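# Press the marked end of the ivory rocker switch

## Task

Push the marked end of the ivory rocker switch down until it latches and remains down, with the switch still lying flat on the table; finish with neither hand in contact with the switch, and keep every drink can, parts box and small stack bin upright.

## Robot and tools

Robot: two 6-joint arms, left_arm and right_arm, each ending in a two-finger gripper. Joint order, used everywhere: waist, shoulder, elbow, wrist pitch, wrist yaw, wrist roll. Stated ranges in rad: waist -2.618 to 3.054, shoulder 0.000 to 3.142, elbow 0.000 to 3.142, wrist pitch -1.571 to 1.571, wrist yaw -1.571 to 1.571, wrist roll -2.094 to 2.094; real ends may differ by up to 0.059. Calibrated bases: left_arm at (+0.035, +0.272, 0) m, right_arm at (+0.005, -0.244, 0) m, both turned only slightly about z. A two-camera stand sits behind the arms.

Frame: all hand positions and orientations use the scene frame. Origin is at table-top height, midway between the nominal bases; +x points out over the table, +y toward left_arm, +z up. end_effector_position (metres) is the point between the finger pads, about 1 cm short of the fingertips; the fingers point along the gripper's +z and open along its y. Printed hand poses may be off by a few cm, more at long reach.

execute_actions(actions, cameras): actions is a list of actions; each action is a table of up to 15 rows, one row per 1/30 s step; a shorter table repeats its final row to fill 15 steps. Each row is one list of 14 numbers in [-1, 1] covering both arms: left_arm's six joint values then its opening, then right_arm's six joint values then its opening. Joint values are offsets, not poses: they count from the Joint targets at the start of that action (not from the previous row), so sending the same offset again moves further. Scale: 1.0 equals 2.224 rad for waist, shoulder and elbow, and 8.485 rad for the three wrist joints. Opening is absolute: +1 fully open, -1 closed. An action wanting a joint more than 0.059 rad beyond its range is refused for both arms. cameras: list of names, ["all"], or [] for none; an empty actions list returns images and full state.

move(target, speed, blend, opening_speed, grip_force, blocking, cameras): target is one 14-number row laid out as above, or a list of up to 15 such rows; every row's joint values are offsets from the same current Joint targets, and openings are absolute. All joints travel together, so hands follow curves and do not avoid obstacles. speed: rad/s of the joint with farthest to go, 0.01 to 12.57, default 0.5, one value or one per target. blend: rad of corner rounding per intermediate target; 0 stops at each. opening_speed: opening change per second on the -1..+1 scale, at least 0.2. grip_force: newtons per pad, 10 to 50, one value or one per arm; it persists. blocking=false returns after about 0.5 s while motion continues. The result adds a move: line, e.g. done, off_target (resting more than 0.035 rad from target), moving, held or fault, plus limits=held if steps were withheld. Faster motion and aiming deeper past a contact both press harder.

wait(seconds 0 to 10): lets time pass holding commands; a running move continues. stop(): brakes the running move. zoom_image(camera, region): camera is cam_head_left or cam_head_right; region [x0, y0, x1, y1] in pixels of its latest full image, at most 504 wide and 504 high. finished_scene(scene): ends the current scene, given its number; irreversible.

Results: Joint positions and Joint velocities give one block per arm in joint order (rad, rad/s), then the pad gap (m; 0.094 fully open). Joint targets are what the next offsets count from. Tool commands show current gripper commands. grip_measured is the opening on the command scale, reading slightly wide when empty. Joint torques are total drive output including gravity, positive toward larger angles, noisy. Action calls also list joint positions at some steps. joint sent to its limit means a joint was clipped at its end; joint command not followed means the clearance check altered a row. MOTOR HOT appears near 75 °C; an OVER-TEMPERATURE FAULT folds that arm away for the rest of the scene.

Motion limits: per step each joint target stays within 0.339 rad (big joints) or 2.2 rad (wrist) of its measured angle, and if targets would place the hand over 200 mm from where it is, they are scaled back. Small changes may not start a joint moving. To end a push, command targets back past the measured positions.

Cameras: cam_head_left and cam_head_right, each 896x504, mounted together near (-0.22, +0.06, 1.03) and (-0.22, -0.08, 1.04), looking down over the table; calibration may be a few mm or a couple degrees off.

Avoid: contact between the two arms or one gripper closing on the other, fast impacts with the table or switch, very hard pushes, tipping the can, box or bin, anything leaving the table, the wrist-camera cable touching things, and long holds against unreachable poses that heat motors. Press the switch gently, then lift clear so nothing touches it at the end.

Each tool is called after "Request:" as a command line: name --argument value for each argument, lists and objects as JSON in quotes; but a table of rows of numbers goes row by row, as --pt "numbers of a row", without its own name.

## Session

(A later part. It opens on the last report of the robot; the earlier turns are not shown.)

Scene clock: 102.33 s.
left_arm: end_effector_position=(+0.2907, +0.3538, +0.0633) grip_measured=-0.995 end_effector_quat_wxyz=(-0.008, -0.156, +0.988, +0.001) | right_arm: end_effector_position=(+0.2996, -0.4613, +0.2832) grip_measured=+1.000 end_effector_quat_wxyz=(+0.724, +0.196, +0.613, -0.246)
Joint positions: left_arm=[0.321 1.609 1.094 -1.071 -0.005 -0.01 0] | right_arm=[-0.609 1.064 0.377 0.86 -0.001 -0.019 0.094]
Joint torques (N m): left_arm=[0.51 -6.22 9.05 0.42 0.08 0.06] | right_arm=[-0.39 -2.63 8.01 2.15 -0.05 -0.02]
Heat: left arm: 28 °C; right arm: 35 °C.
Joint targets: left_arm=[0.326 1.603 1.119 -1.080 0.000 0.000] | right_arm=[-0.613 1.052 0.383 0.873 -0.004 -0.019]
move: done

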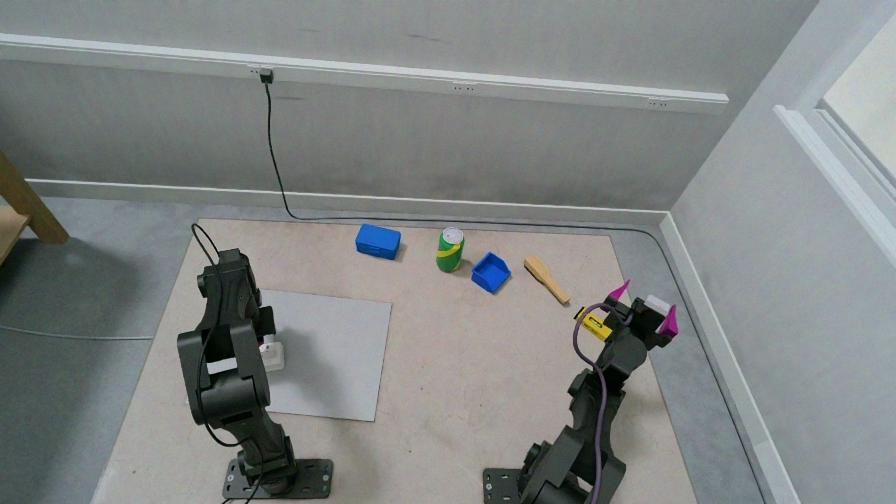

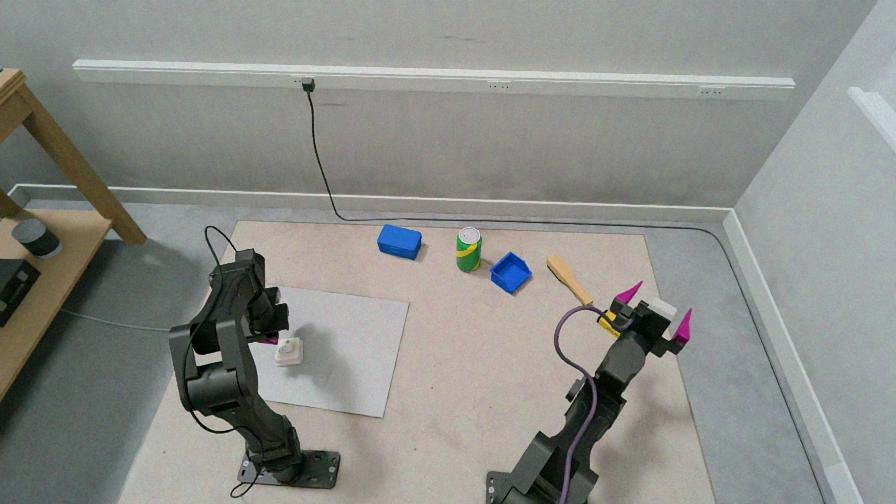

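Request:
move --target '[0.18, -0.12, 0, 0, 0, 0, -1, 0, 0, 0, 0, 0, 0, 1]' --speed 0.5 --cameras '["cam_head_right", "cam_head_left"]'

Request:
zoom_image --camera "cam_head_right" --region '[260, 325, 320, 375]'

Request:
zoom_image --camera "cam_head_left" --region '[240, 330, 300, 380]'

Scene clock: 104.93 s.
left_arm: end_effector_position=(+0.2426, +0.4508, +0.1266) grip_measured=-0.995 end_effector_quat_wxyz=(+0.108, -0.347, +0.930, +0.041) | right_arm: end_effector_position=(+0.2996, -0.4613, +0.2832) grip_measured=+1.000 end_effector_quat_wxyz=(+0.724, +0.196, +0.613, -0.246)
Joint positions: left_arm=[0.723 1.359 1.094 -1.073 -0.004 -0.009 0] | right_arm=[-0.609 1.064 0.377 0.86 -0.001 -0.019 0.094]
Joint torques (N m): left_arm=[0.25 -5.89 9.77 0.93 0.05 0.06] | right_arm=[-0.38 -2.65 7.99 2.15 -0.04 -0.03]
Heat: left arm: 28 °C; right arm: 36 °C.
Joint targets: left_arm=[0.727 1.336 1.119 -1.080 0.000 0.000] | right_arm=[-0.613 1.052 0.383 0.873 -0.004 -0.019]
move: done

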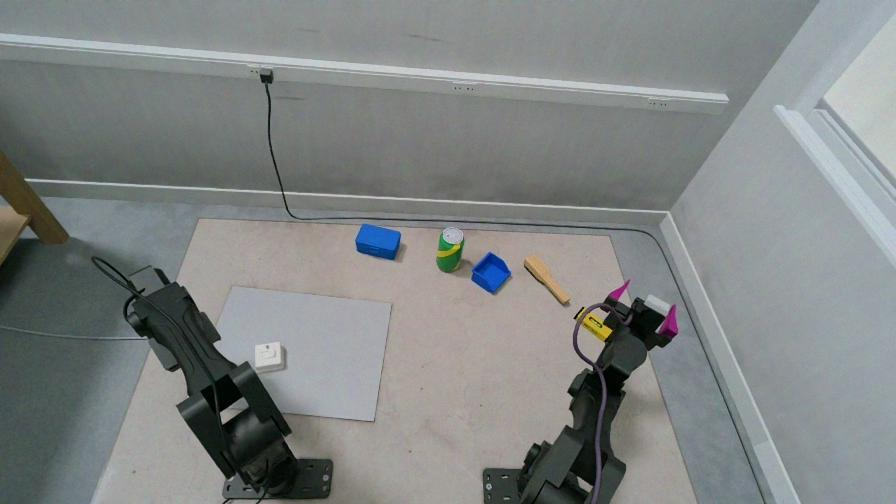

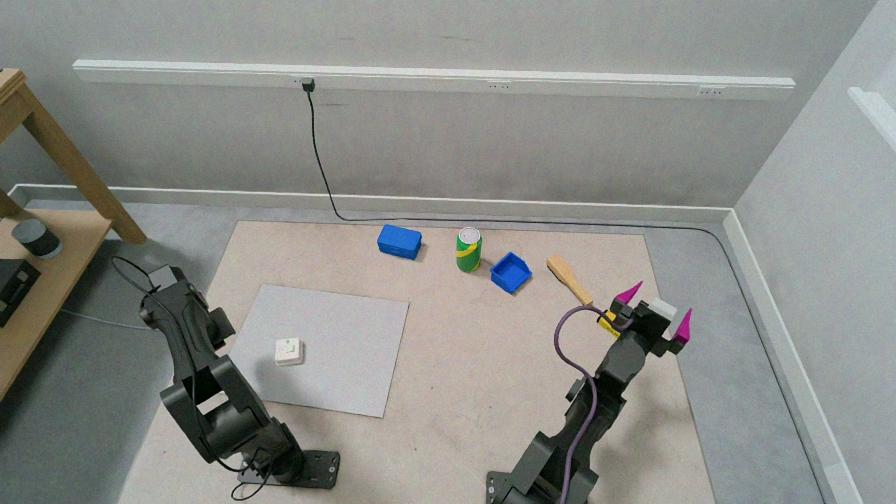

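Scaled by 8.400 from the camera's 896x504 image, which has a finer 1280x720 frame.

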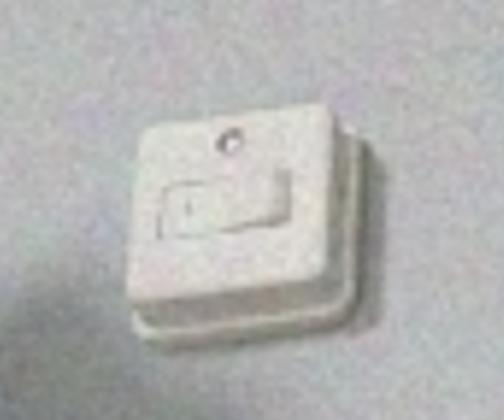

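Scaled by 8.400 from the camera's 896x504 image, which has a finer 1280x720 frame.

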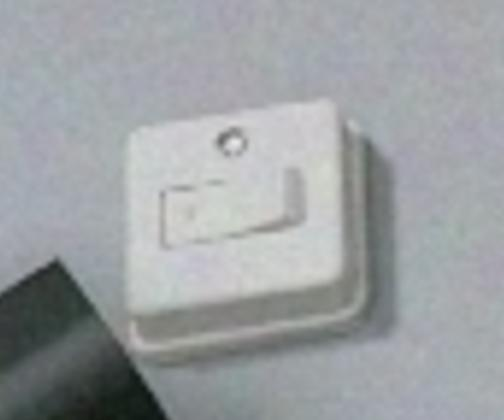

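Request:
move --pt "0 0 0 0 0 0 -1 0 0 0.3224 -0.2502 0.0005 0.0022 -1" --pt "0 0 0 0 0 0 -1 0.380 0.1529 0.3026 -0.2479 0.0005 0.0022 -1" --speed 0.8 --blend 0.1 --opening_speed 1.0 --cameras '["cam_head_right", "cam_head_left"]'

Scene clock: 116.27 s.
left_arm: end_effector_position=(+0.2426, +0.4508, +0.1266) grip_measured=-0.995 end_effector_quat_wxyz=(+0.108, -0.347, +0.930, +0.041) | right_arm: end_effector_position=(+0.2275, -0.1978, +0.1070) grip_measured=-0.996 end_effector_quat_wxyz=(+0.011, -0.103, +0.995, +0.001)
Joint positions: left_arm=[0.723 1.359 1.094 -1.073 -0.004 -0.009 0] | right_arm=[0.23 1.384 1.062 -1.228 0 -0.006 0]
Joint torques (N m): left_arm=[0.25 -5.98 9.83 0.9 0.04 0.04] | right_arm=[0.25 -3.02 6 0.36 0 0.03]
Heat: left arm: 28 °C; right arm: 35 °C.
Joint targets: left_arm=[0.727 1.336 1.119 -1.080 0.000 0.000] | right_arm=[0.232 1.392 1.056 -1.230 0.000 0.000]
move: done

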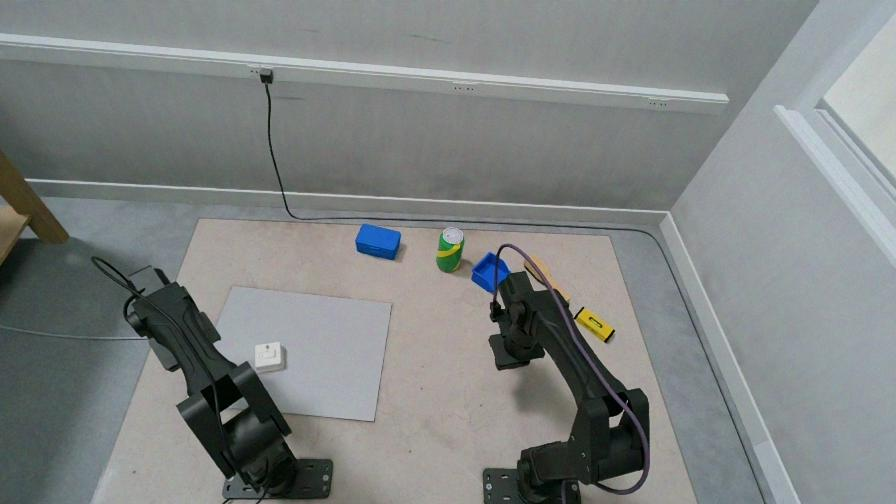

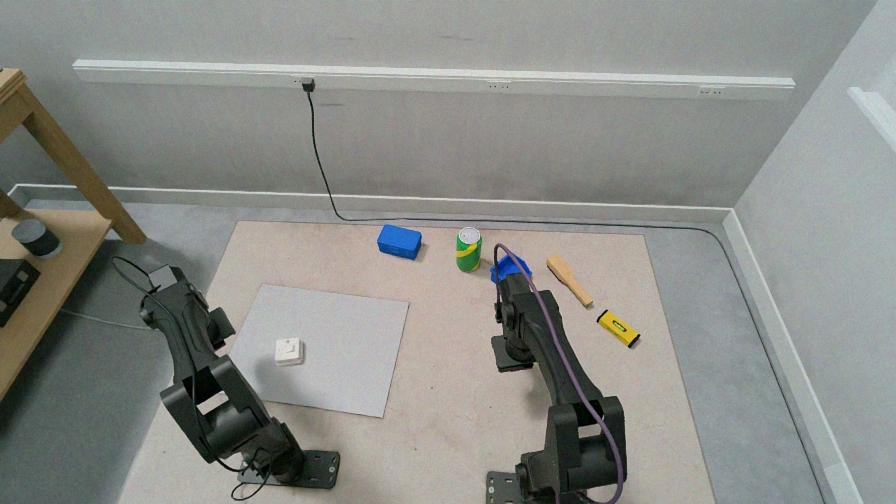

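Request:
zoom_image --camera "cam_head_left" --region '[480, 320, 560, 400]'

Request:
zoom_image --camera "cam_head_right" --region '[480, 320, 560, 400]'

Scaled by 6.300 from the camera's 896x504 image, which has a finer 1280x720 frame.

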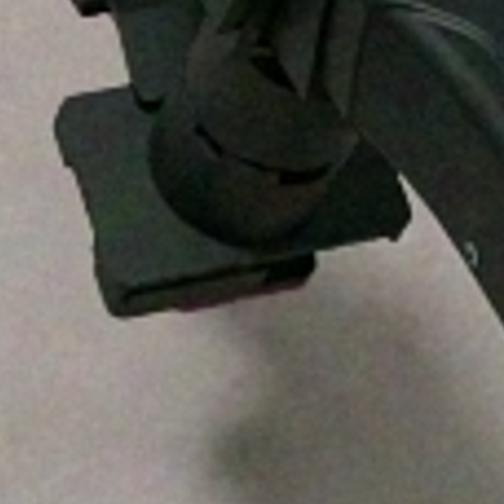

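Scaled by 6.300 from the camera's 896x504 image, which has a finer 1280x720 frame.

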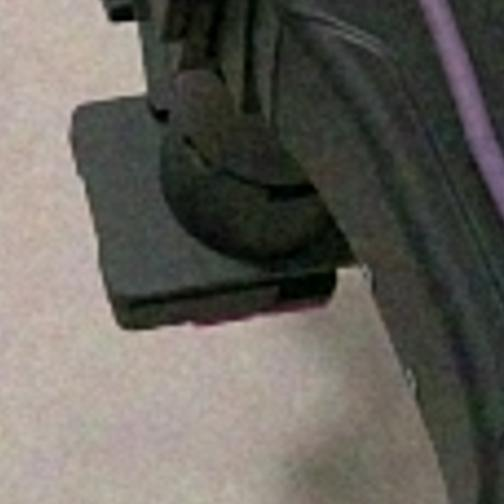

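Request:
move --target '[0, 0, 0, 0, 0, 0, -1, 0.0066, 0.1511, 0.0737, 0.0220, 0, 0, -1]' --speed 0.4 --cameras '["cam_head_right", "cam_head_left"]'

Request:
zoom_image --camera "cam_head_left" --region '[480, 320, 560, 400]'

Request:
zoom_image --camera "cam_head_right" --region '[480, 320, 560, 400]'

Scene clock: 154.87 s.
left_arm: end_effector_position=(+0.2426, +0.4508, +0.1266) grip_measured=-0.995 end_effector_quat_wxyz=(+0.108, -0.347, +0.930, +0.041) | right_arm: end_effector_position=(+0.2929, -0.1807, +0.0569) grip_measured=-0.996 end_effector_quat_wxyz=(-0.008, -0.109, +0.994, -0.001)
Joint positions: left_arm=[0.723 1.359 1.094 -1.073 -0.004 -0.009 0] | right_arm=[0.242 1.715 1.183 -1.056 0 -0.006 0]
Joint torques (N m): left_arm=[0.27 -5.91 9.73 0.89 0.04 0.08] | right_arm=[0.46 -5.31 9.43 0.4 0.01 0.03]
Heat: left arm: 29 °C; right arm: 33 °C.
Joint targets: left_arm=[0.727 1.336 1.119 -1.080 0.000 0.000] | right_arm=[0.247 1.728 1.220 -1.043 0.000 0.000]
move: off_target (right_arm); right_arm: the elbow is farthest, 0.037 rad from its target

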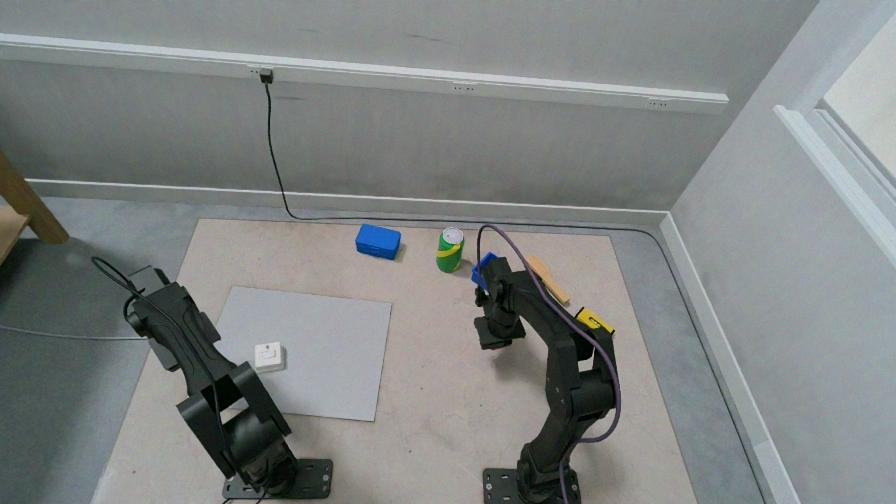

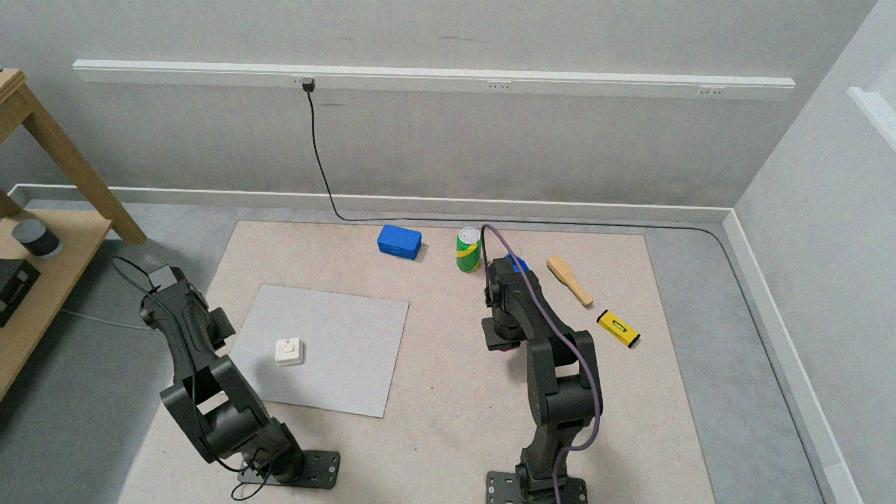

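Scaled by 6.300 from the camera's 896x504 image, which has a finer 1280x720 frame.

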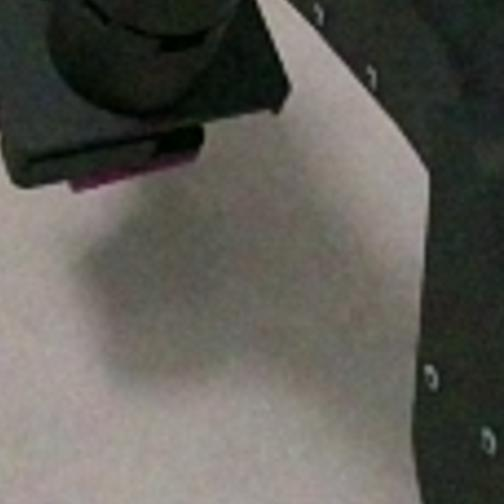

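Scaled by 6.300 from the camera's 896x504 image, which has a finer 1280x720 frame.

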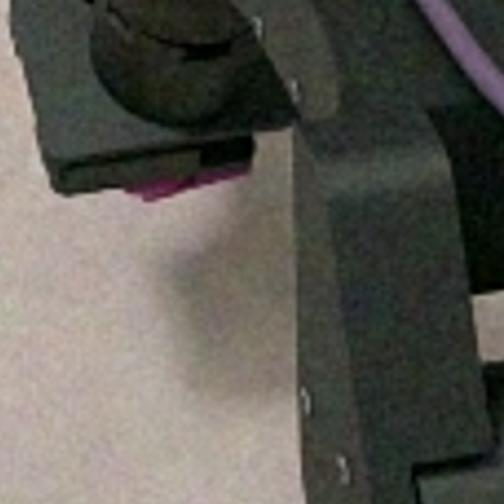

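Request:
move --target '[-0.3754, 0.0827, -0.0463, -0.0012, 0, 0, -1, 0.0820, 0.1178, 0.1569, -0.0114, 0, 0, -1]' --speed 0.5 --cameras '["cam_head_right", "cam_head_left"]'

Request:
zoom_image --camera "cam_head_left" --region '[270, 320, 330, 380]'

Request:
zoom_image --camera "cam_head_right" --region '[290, 320, 350, 380]'

Request:
zoom_image --camera "cam_head_left" --region '[430, 290, 490, 350]'

Request:
zoom_image --camera "cam_head_right" --region '[440, 300, 500, 360]'

Scene clock: 164.57 s.
left_arm: end_effector_position=(+0.2816, +0.2429, +0.0703) grip_measured=-0.995 end_effector_quat_wxyz=(+0.002, +0.057, +0.998, +0.001) | right_arm: end_effector_position=(+0.3463, -0.0993, +0.0632) grip_measured=-0.996 end_effector_quat_wxyz=(+0.004, -0.200, +0.980, +0.001)
Joint positions: left_arm=[-0.105 1.507 1.022 -1.082 -0.003 -0.009 0] | right_arm=[0.428 1.967 1.534 -1.13 0 -0.006 0]
Joint torques (N m): left_arm=[-0.35 -3.93 6.01 0.42 0.04 0.06] | right_arm=[0.18 -6.9 9.48 0.26 0 0.03]
Heat: left arm: 29 °C; right arm: 34 °C.
Joint targets: left_arm=[-0.108 1.520 1.016 -1.090 0.000 0.000] | right_arm=[0.430 1.990 1.569 -1.140 0.000 0.000]
move: done

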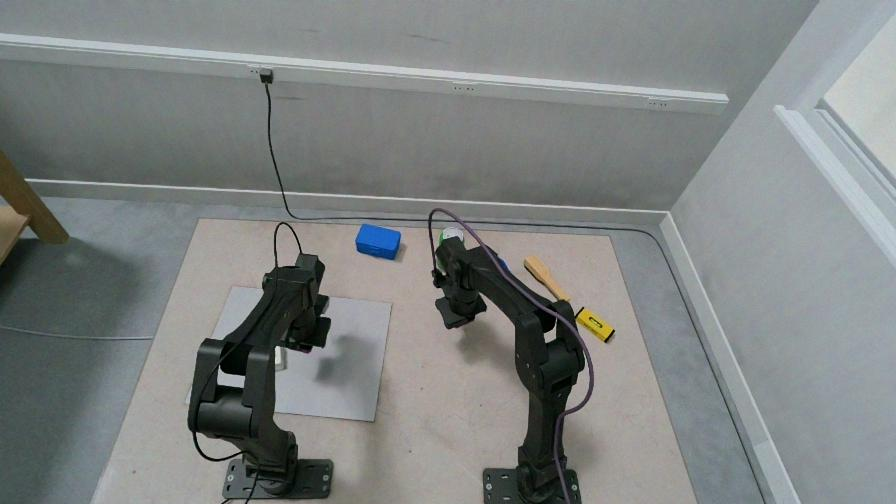

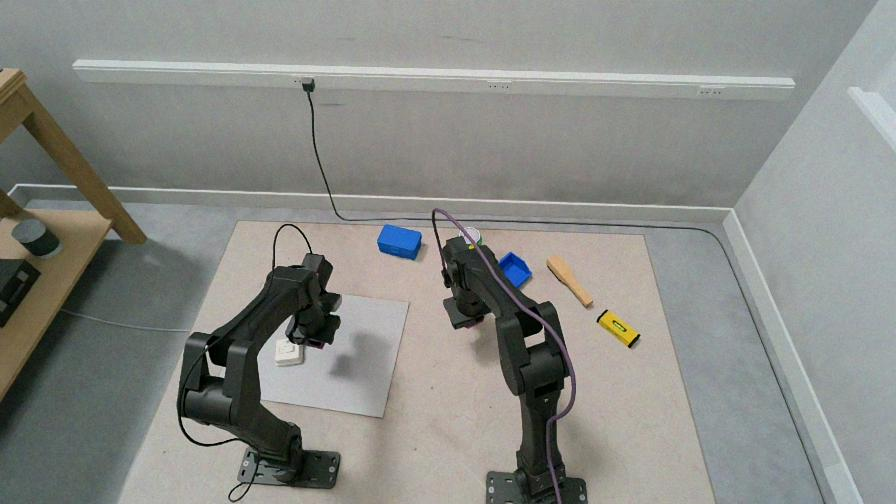

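Scaled by 8.400 from the camera's 896x504 image, which has a finer 1280x720 frame.

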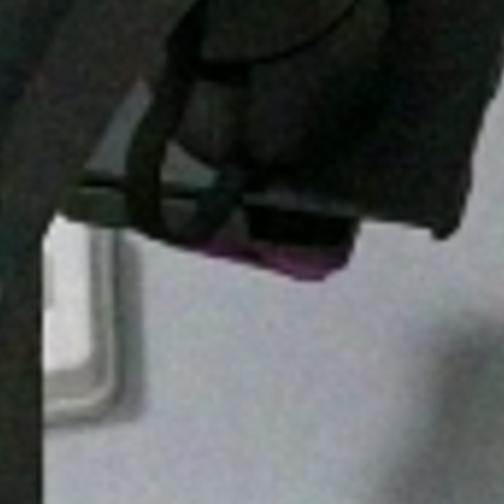

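Scaled by 8.400 from the camera's 896x504 image, which has a finer 1280x720 frame.

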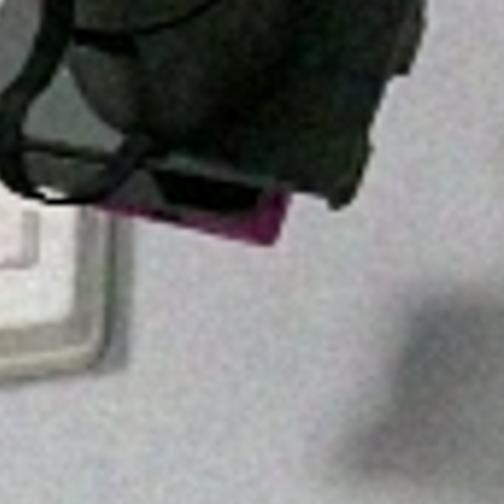

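Scaled by 8.400 from the camera's 896x504 image, which has a finer 1280x720 frame.

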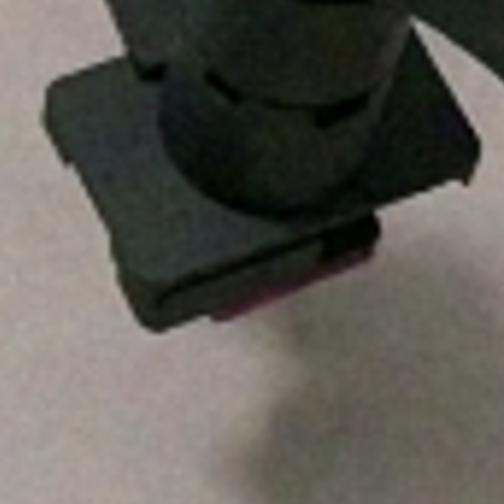

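Scaled by 8.400 from the camera's 896x504 image, which has a finer 1280x720 frame.

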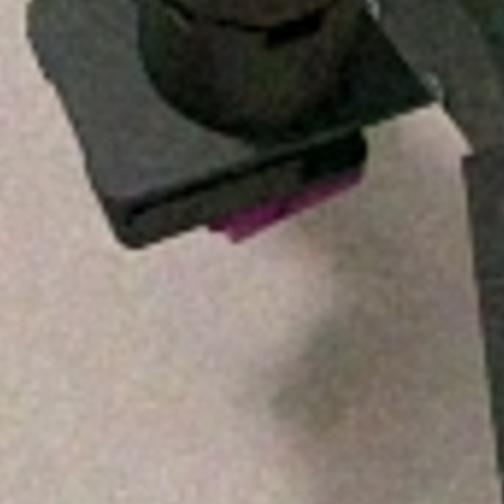

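Request:
move --target '[0, 0, 0, 0, 0, 0.1851, -1, 0, 0, 0, 0, 0, 0.1851, -1]' --speed 1.0 --cameras '["cam_head_right", "cam_head_left"]'

Request:
zoom_image --camera "cam_head_left" --region '[270, 320, 330, 380]'

Request:
zoom_image --camera "cam_head_right" --region '[290, 320, 350, 380]'

Request:
zoom_image --camera "cam_head_left" --region '[430, 290, 490, 350]'

Request:
zoom_image --camera "cam_head_right" --region '[440, 300, 500, 360]'

Scene clock: 175.77 s.
left_arm: end_effector_position=(+0.2816, +0.2429, +0.0703) grip_measured=-0.995 end_effector_quat_wxyz=(+0.000, +0.745, +0.667, +0.002) | right_arm: end_effector_position=(+0.3462, -0.0993, +0.0632) grip_measured=-0.996 end_effector_quat_wxyz=(+0.002, +0.549, +0.836, +0.003)
Joint positions: left_arm=[-0.105 1.507 1.022 -1.082 -0.003 1.558 0] | right_arm=[0.428 1.967 1.534 -1.131 0 1.56 0]
Joint torques (N m): left_arm=[-0.38 -3.84 6.08 0.45 0.05 0.1] | right_arm=[0.18 -6.89 9.48 0.26 0 0.09]
Heat: left arm: 28 °C; right arm: 35 °C.
Joint targets: left_arm=[-0.108 1.520 1.016 -1.090 0.000 1.570] | right_arm=[0.430 1.990 1.569 -1.140 0.000 1.570]
move: done

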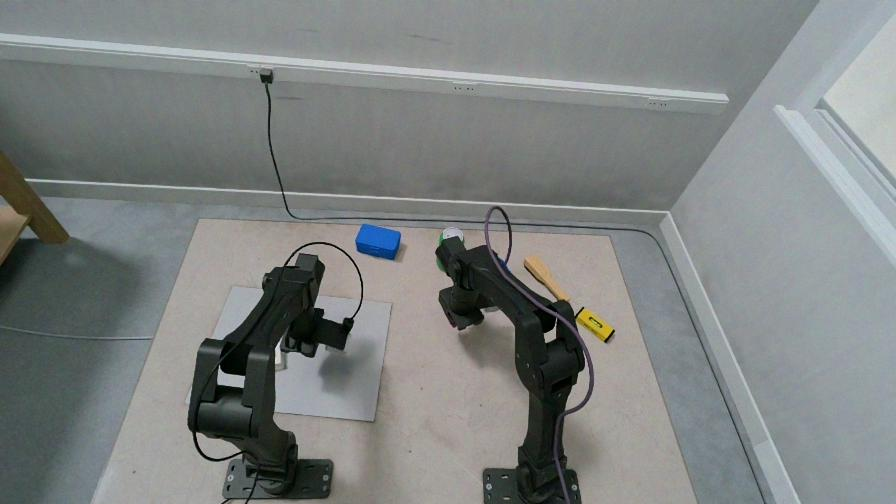

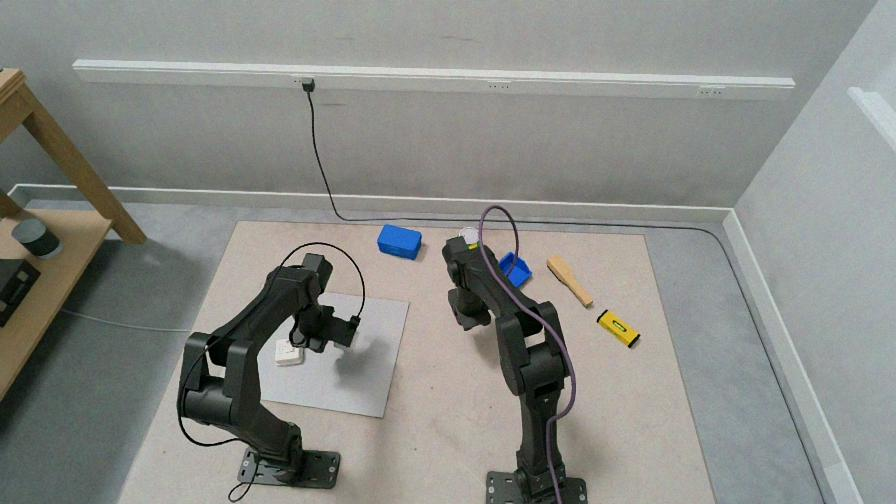

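Scaled by 8.400 from the camera's 896x504 image, which has a finer 1280x720 frame.

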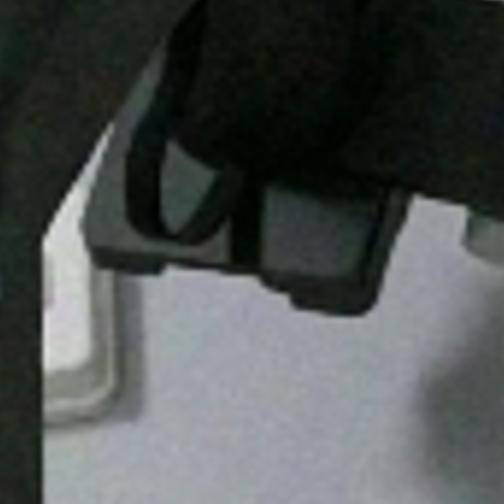

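Scaled by 8.400 from the camera's 896x504 image, which has a finer 1280x720 frame.

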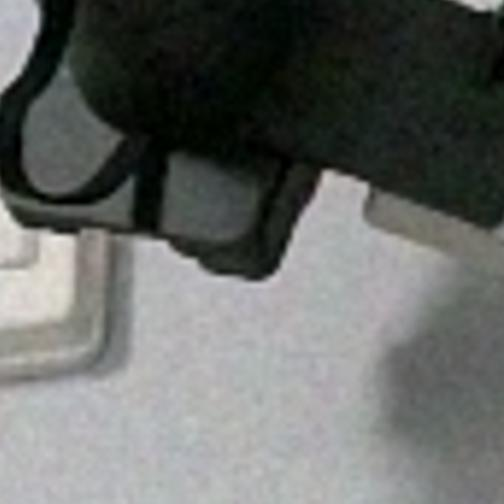

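Scaled by 8.400 from the camera's 896x504 image, which has a finer 1280x720 frame.

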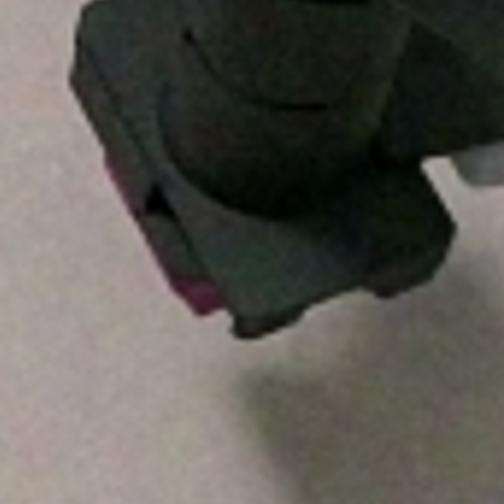

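Scaled by 8.400 from the camera's 896x504 image, which has a finer 1280x720 frame.

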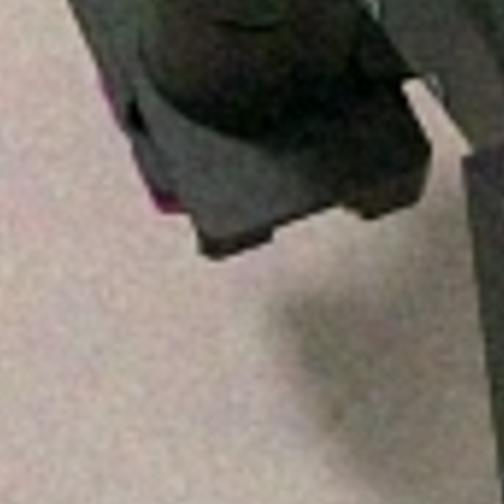

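Request:
move --target '[0.1469, -0.0006, -0.0106, 0.0071, 0, -0.1850, -1, 0, 0, 0, 0, 0, -0.1850, -1]' --speed 0.8 --cameras '["cam_head_right", "cam_head_left"]'

Request:
zoom_image --camera "cam_head_left" --region '[240, 320, 300, 380]'

Request:
zoom_image --camera "cam_head_right" --region '[255, 320, 315, 380]'

Scene clock: 196.03 s.
left_arm: end_effector_position=(+0.2806, +0.3220, +0.0650) grip_measured=-0.995 end_effector_quat_wxyz=(+0.009, -0.092, +0.996, +0.002) | right_arm: end_effector_position=(+0.3462, -0.0993, +0.0632) grip_measured=-0.996 end_effector_quat_wxyz=(+0.003, -0.195, +0.981, +0.001)
Joint positions: left_arm=[0.213 1.507 1 -1.045 -0.003 0.011 0] | right_arm=[0.428 1.967 1.534 -1.131 0 0.006 0]
Joint torques (N m): left_arm=[0.32 -4.11 5.93 0.73 0.03 -0.11] | right_arm=[0.17 -6.9 9.48 0.26 0 -0.11]
Heat: left arm: 28 °C; right arm: 35 °C.
Joint targets: left_arm=[0.218 1.518 0.993 -1.030 0.000 0.001] | right_arm=[0.430 1.990 1.569 -1.140 0.000 0.001]
move: done

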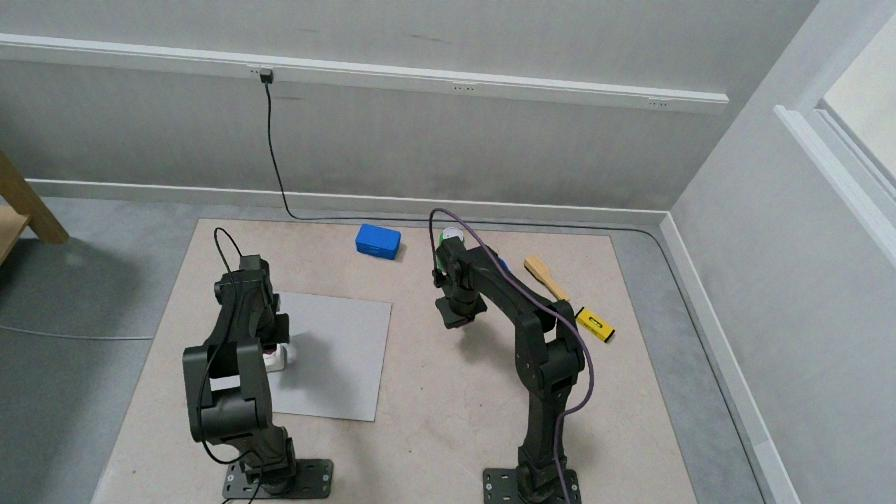

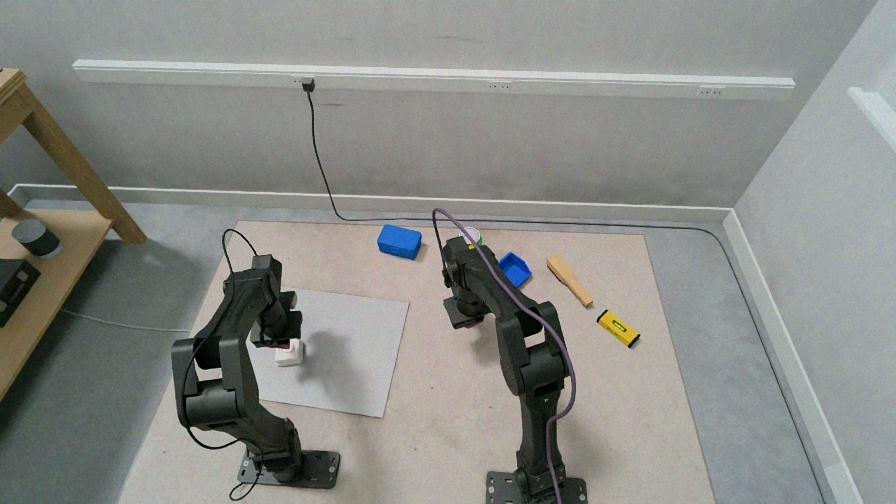

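Scaled by 8.400 from the camera's 896x504 image, which has a finer 1280x720 frame.

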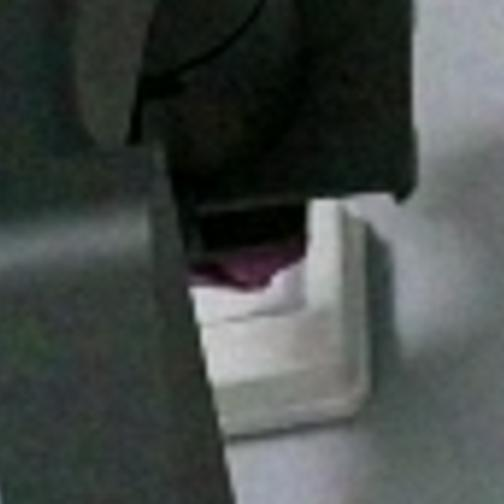

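Scaled by 8.400 from the camera's 896x504 image, which has a finer 1280x720 frame.

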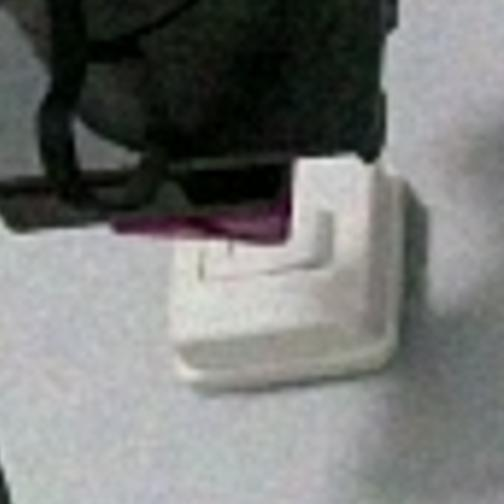

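Request:
move --pt "0.0045 0.0184 -0.0405 0.0153 0 0 -1 0 0 0 0 0 0 -1" --pt "0.0045 0 0 0 0 0 -1 0 0 0 0 0 0 -1" --speed '[0.1, 0.2]' --cameras '["cam_head_right", "cam_head_left"]'

Request:
zoom_image --camera "cam_head_right" --region '[255, 320, 315, 380]'

Scene clock: 201.70 s.
left_arm: end_effector_position=(+0.2741, +0.3223, +0.0498) grip_measured=-0.995 end_effector_quat_wxyz=(-0.011, -0.096, +0.995, -0.001) | right_arm: end_effector_position=(+0.3462, -0.0993, +0.0632) grip_measured=-0.996 end_effector_quat_wxyz=(+0.003, -0.195, +0.981, +0.001)
Joint positions: left_arm=[0.221 1.541 0.968 -1.021 -0.001 0.01 0] | right_arm=[0.428 1.967 1.534 -1.131 0 0.005 0]
Joint torques (N m): left_arm=[0.61 -6.94 8.85 0.4 0.03 -0.11] | right_arm=[0.18 -6.89 9.48 0.26 0 -0.07]
Heat: left arm: 28 °C; right arm: 35 °C.
Joint targets: left_arm=[0.228 1.518 0.993 -1.030 0.000 0.001] | right_arm=[0.430 1.990 1.569 -1.140 0.000 0.001]
move: done

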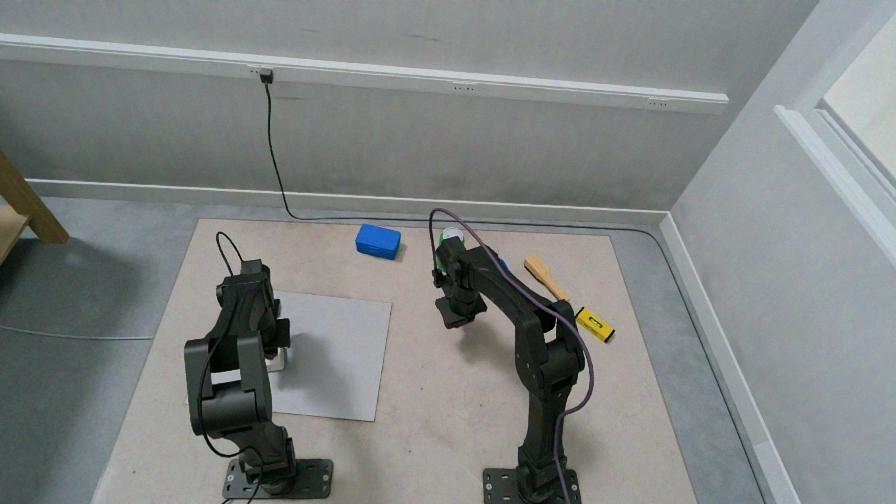

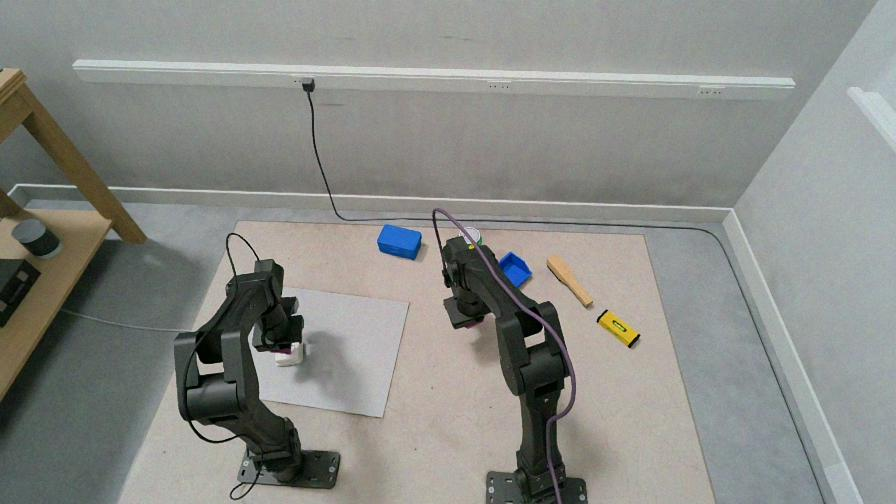

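Scaled by 8.400 from the camera's 896x504 image, which has a finer 1280x720 frame.

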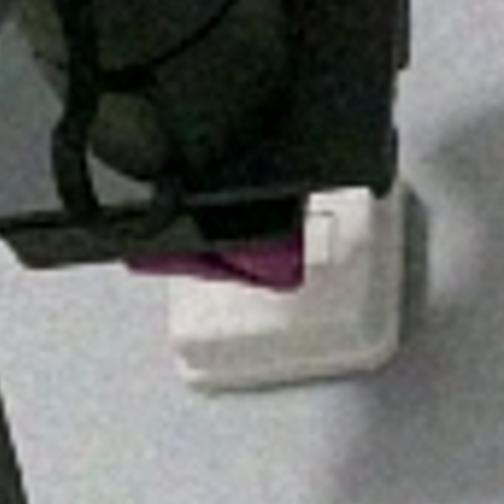

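Request:
move --target '[0.18, -0.12, 0.02, 0, 0, 0, -1, 0, 0, 0, 0, 0, 0, -1]' --speed 0.5 --cameras '["cam_head_right", "cam_head_left"]'

Request:
zoom_image --camera "cam_head_right" --region '[260, 325, 320, 375]'

Request:
zoom_image --camera "cam_head_left" --region '[240, 330, 300, 380]'

Scene clock: 204.03 s.
left_arm: end_effector_position=(+0.2525, +0.4241, +0.1260) grip_measured=-0.995 end_effector_quat_wxyz=(+0.137, -0.291, +0.946, +0.044) | right_arm: end_effector_position=(+0.3462, -0.0993, +0.0632) grip_measured=-0.996 end_effector_quat_wxyz=(+0.003, -0.195, +0.981, +0.001)
Joint positions: left_arm=[0.624 1.272 1.013 -1.024 -0.001 0.01 0] | right_arm=[0.428 1.967 1.534 -1.131 0 0.005 0]
Joint torques (N m): left_arm=[0.47 -5.09 9.63 1.01 0.02 -0.11] | right_arm=[0.18 -6.9 9.47 0.26 0 -0.07]
Heat: left arm: 28 °C; right arm: 35 °C.
Joint targets: left_arm=[0.629 1.252 1.037 -1.030 0.000 0.001] | right_arm=[0.430 1.990 1.569 -1.140 0.000 0.001]
move: done

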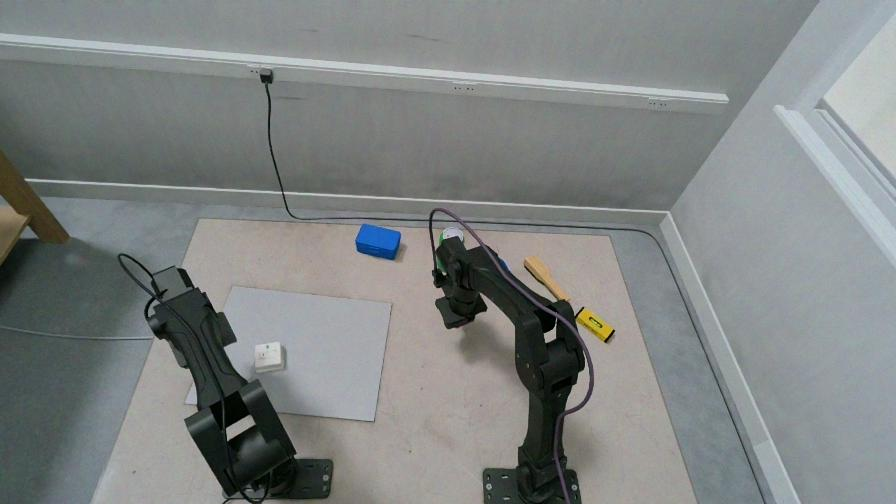

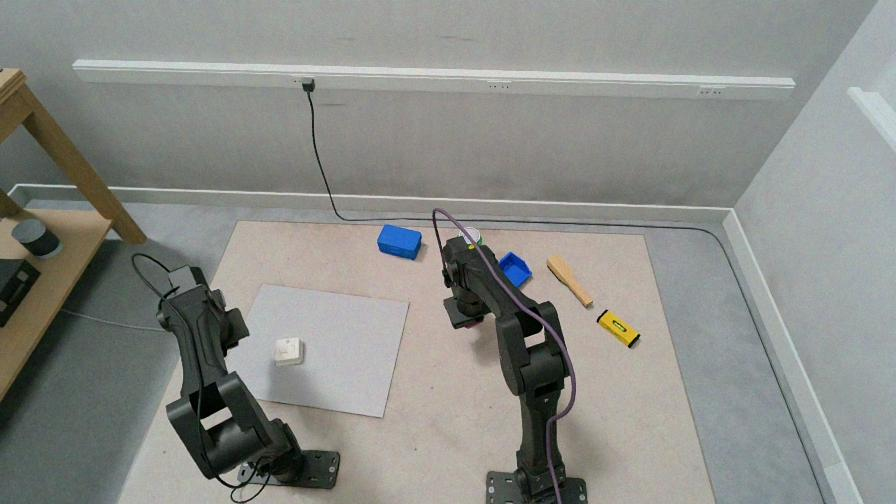

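Scaled by 8.400 from the camera's 896x504 image, which has a finer 1280x720 frame.

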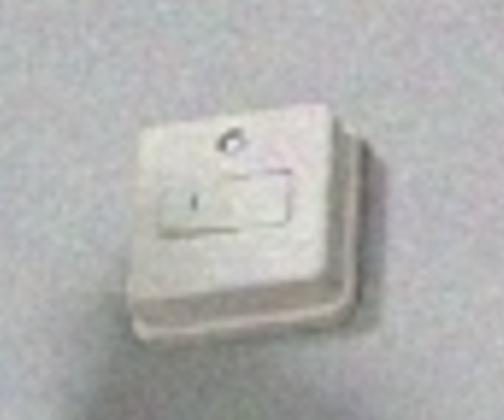

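Scaled by 8.400 from the camera's 896x504 image, which has a finer 1280x720 frame.

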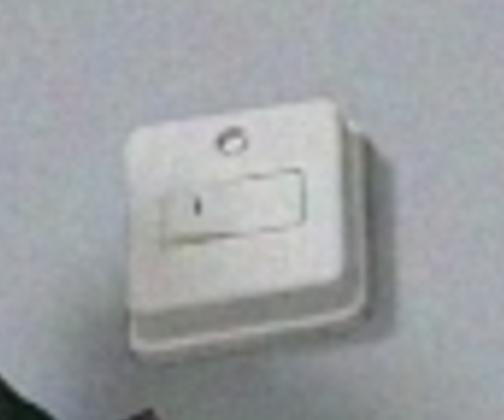

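Request:
move --pt "-0.1380 0.1290 -0.0288 0.0047 0 0 -1 0 0 0 0 0 0 -1" --pt "-0.1380 0.1430 -0.0554 0.0155 0 0 -1 0 0 0 0 0 0 -1" --pt "-0.1380 0.0890 0.0193 0 0 0 -1 0 0 0 0 0 0 -1" --speed '[0.8, 0.12, 0.5]' --cameras '["cam_head_right", "cam_head_left"]'

Request:
zoom_image --camera "cam_head_right" --region '[255, 320, 315, 380]'

Scene clock: 217.80 s.
left_arm: end_effector_position=(+0.2997, +0.3575, +0.0932) grip_measured=-0.995 end_effector_quat_wxyz=(+0.073, -0.148, +0.986, +0.013) | right_arm: end_effector_position=(+0.3462, -0.0993, +0.0632) grip_measured=-0.996 end_effector_quat_wxyz=(+0.003, -0.195, +0.981, +0.001)
Joint positions: left_arm=[0.325 1.466 1.066 -1.022 -0.003 0.009 0] | right_arm=[0.428 1.967 1.534 -1.131 0 0.005 0]
Joint torques (N m): left_arm=[-0.29 -6.16 8.36 0.75 0.03 -0.1] | right_arm=[0.2 -6.89 9.47 0.27 0 -0.06]
Heat: left arm: 29 °C; right arm: 36 °C.
Joint targets: left_arm=[0.322 1.450 1.080 -1.030 0.000 0.001] | right_arm=[0.430 1.990 1.569 -1.140 0.000 0.001]
move: done

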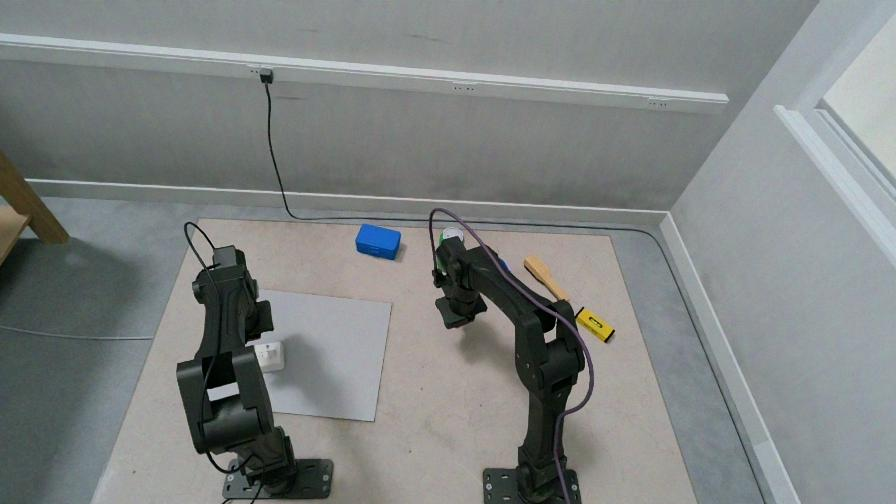

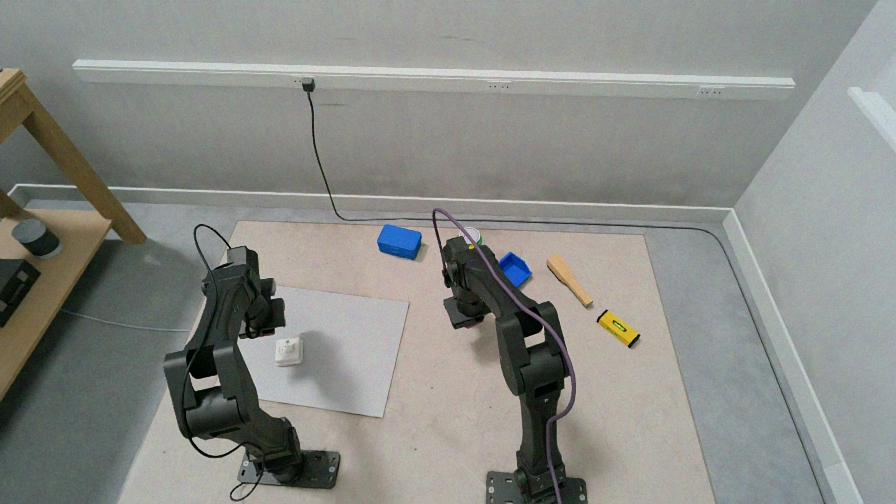

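Scaled by 8.400 from the camera's 896x504 image, which has a finer 1280x720 frame.

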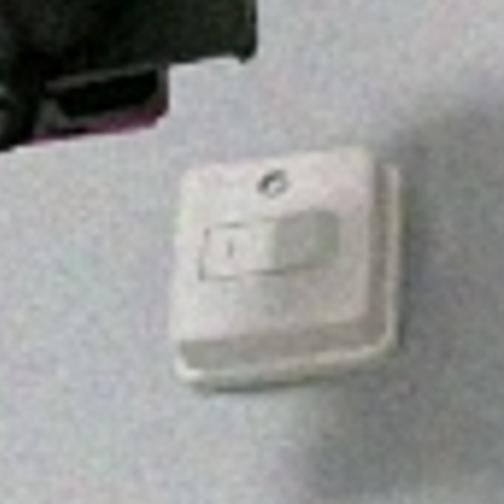

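Request:
finished_scene --scene 1

The scene is finished: the task was done.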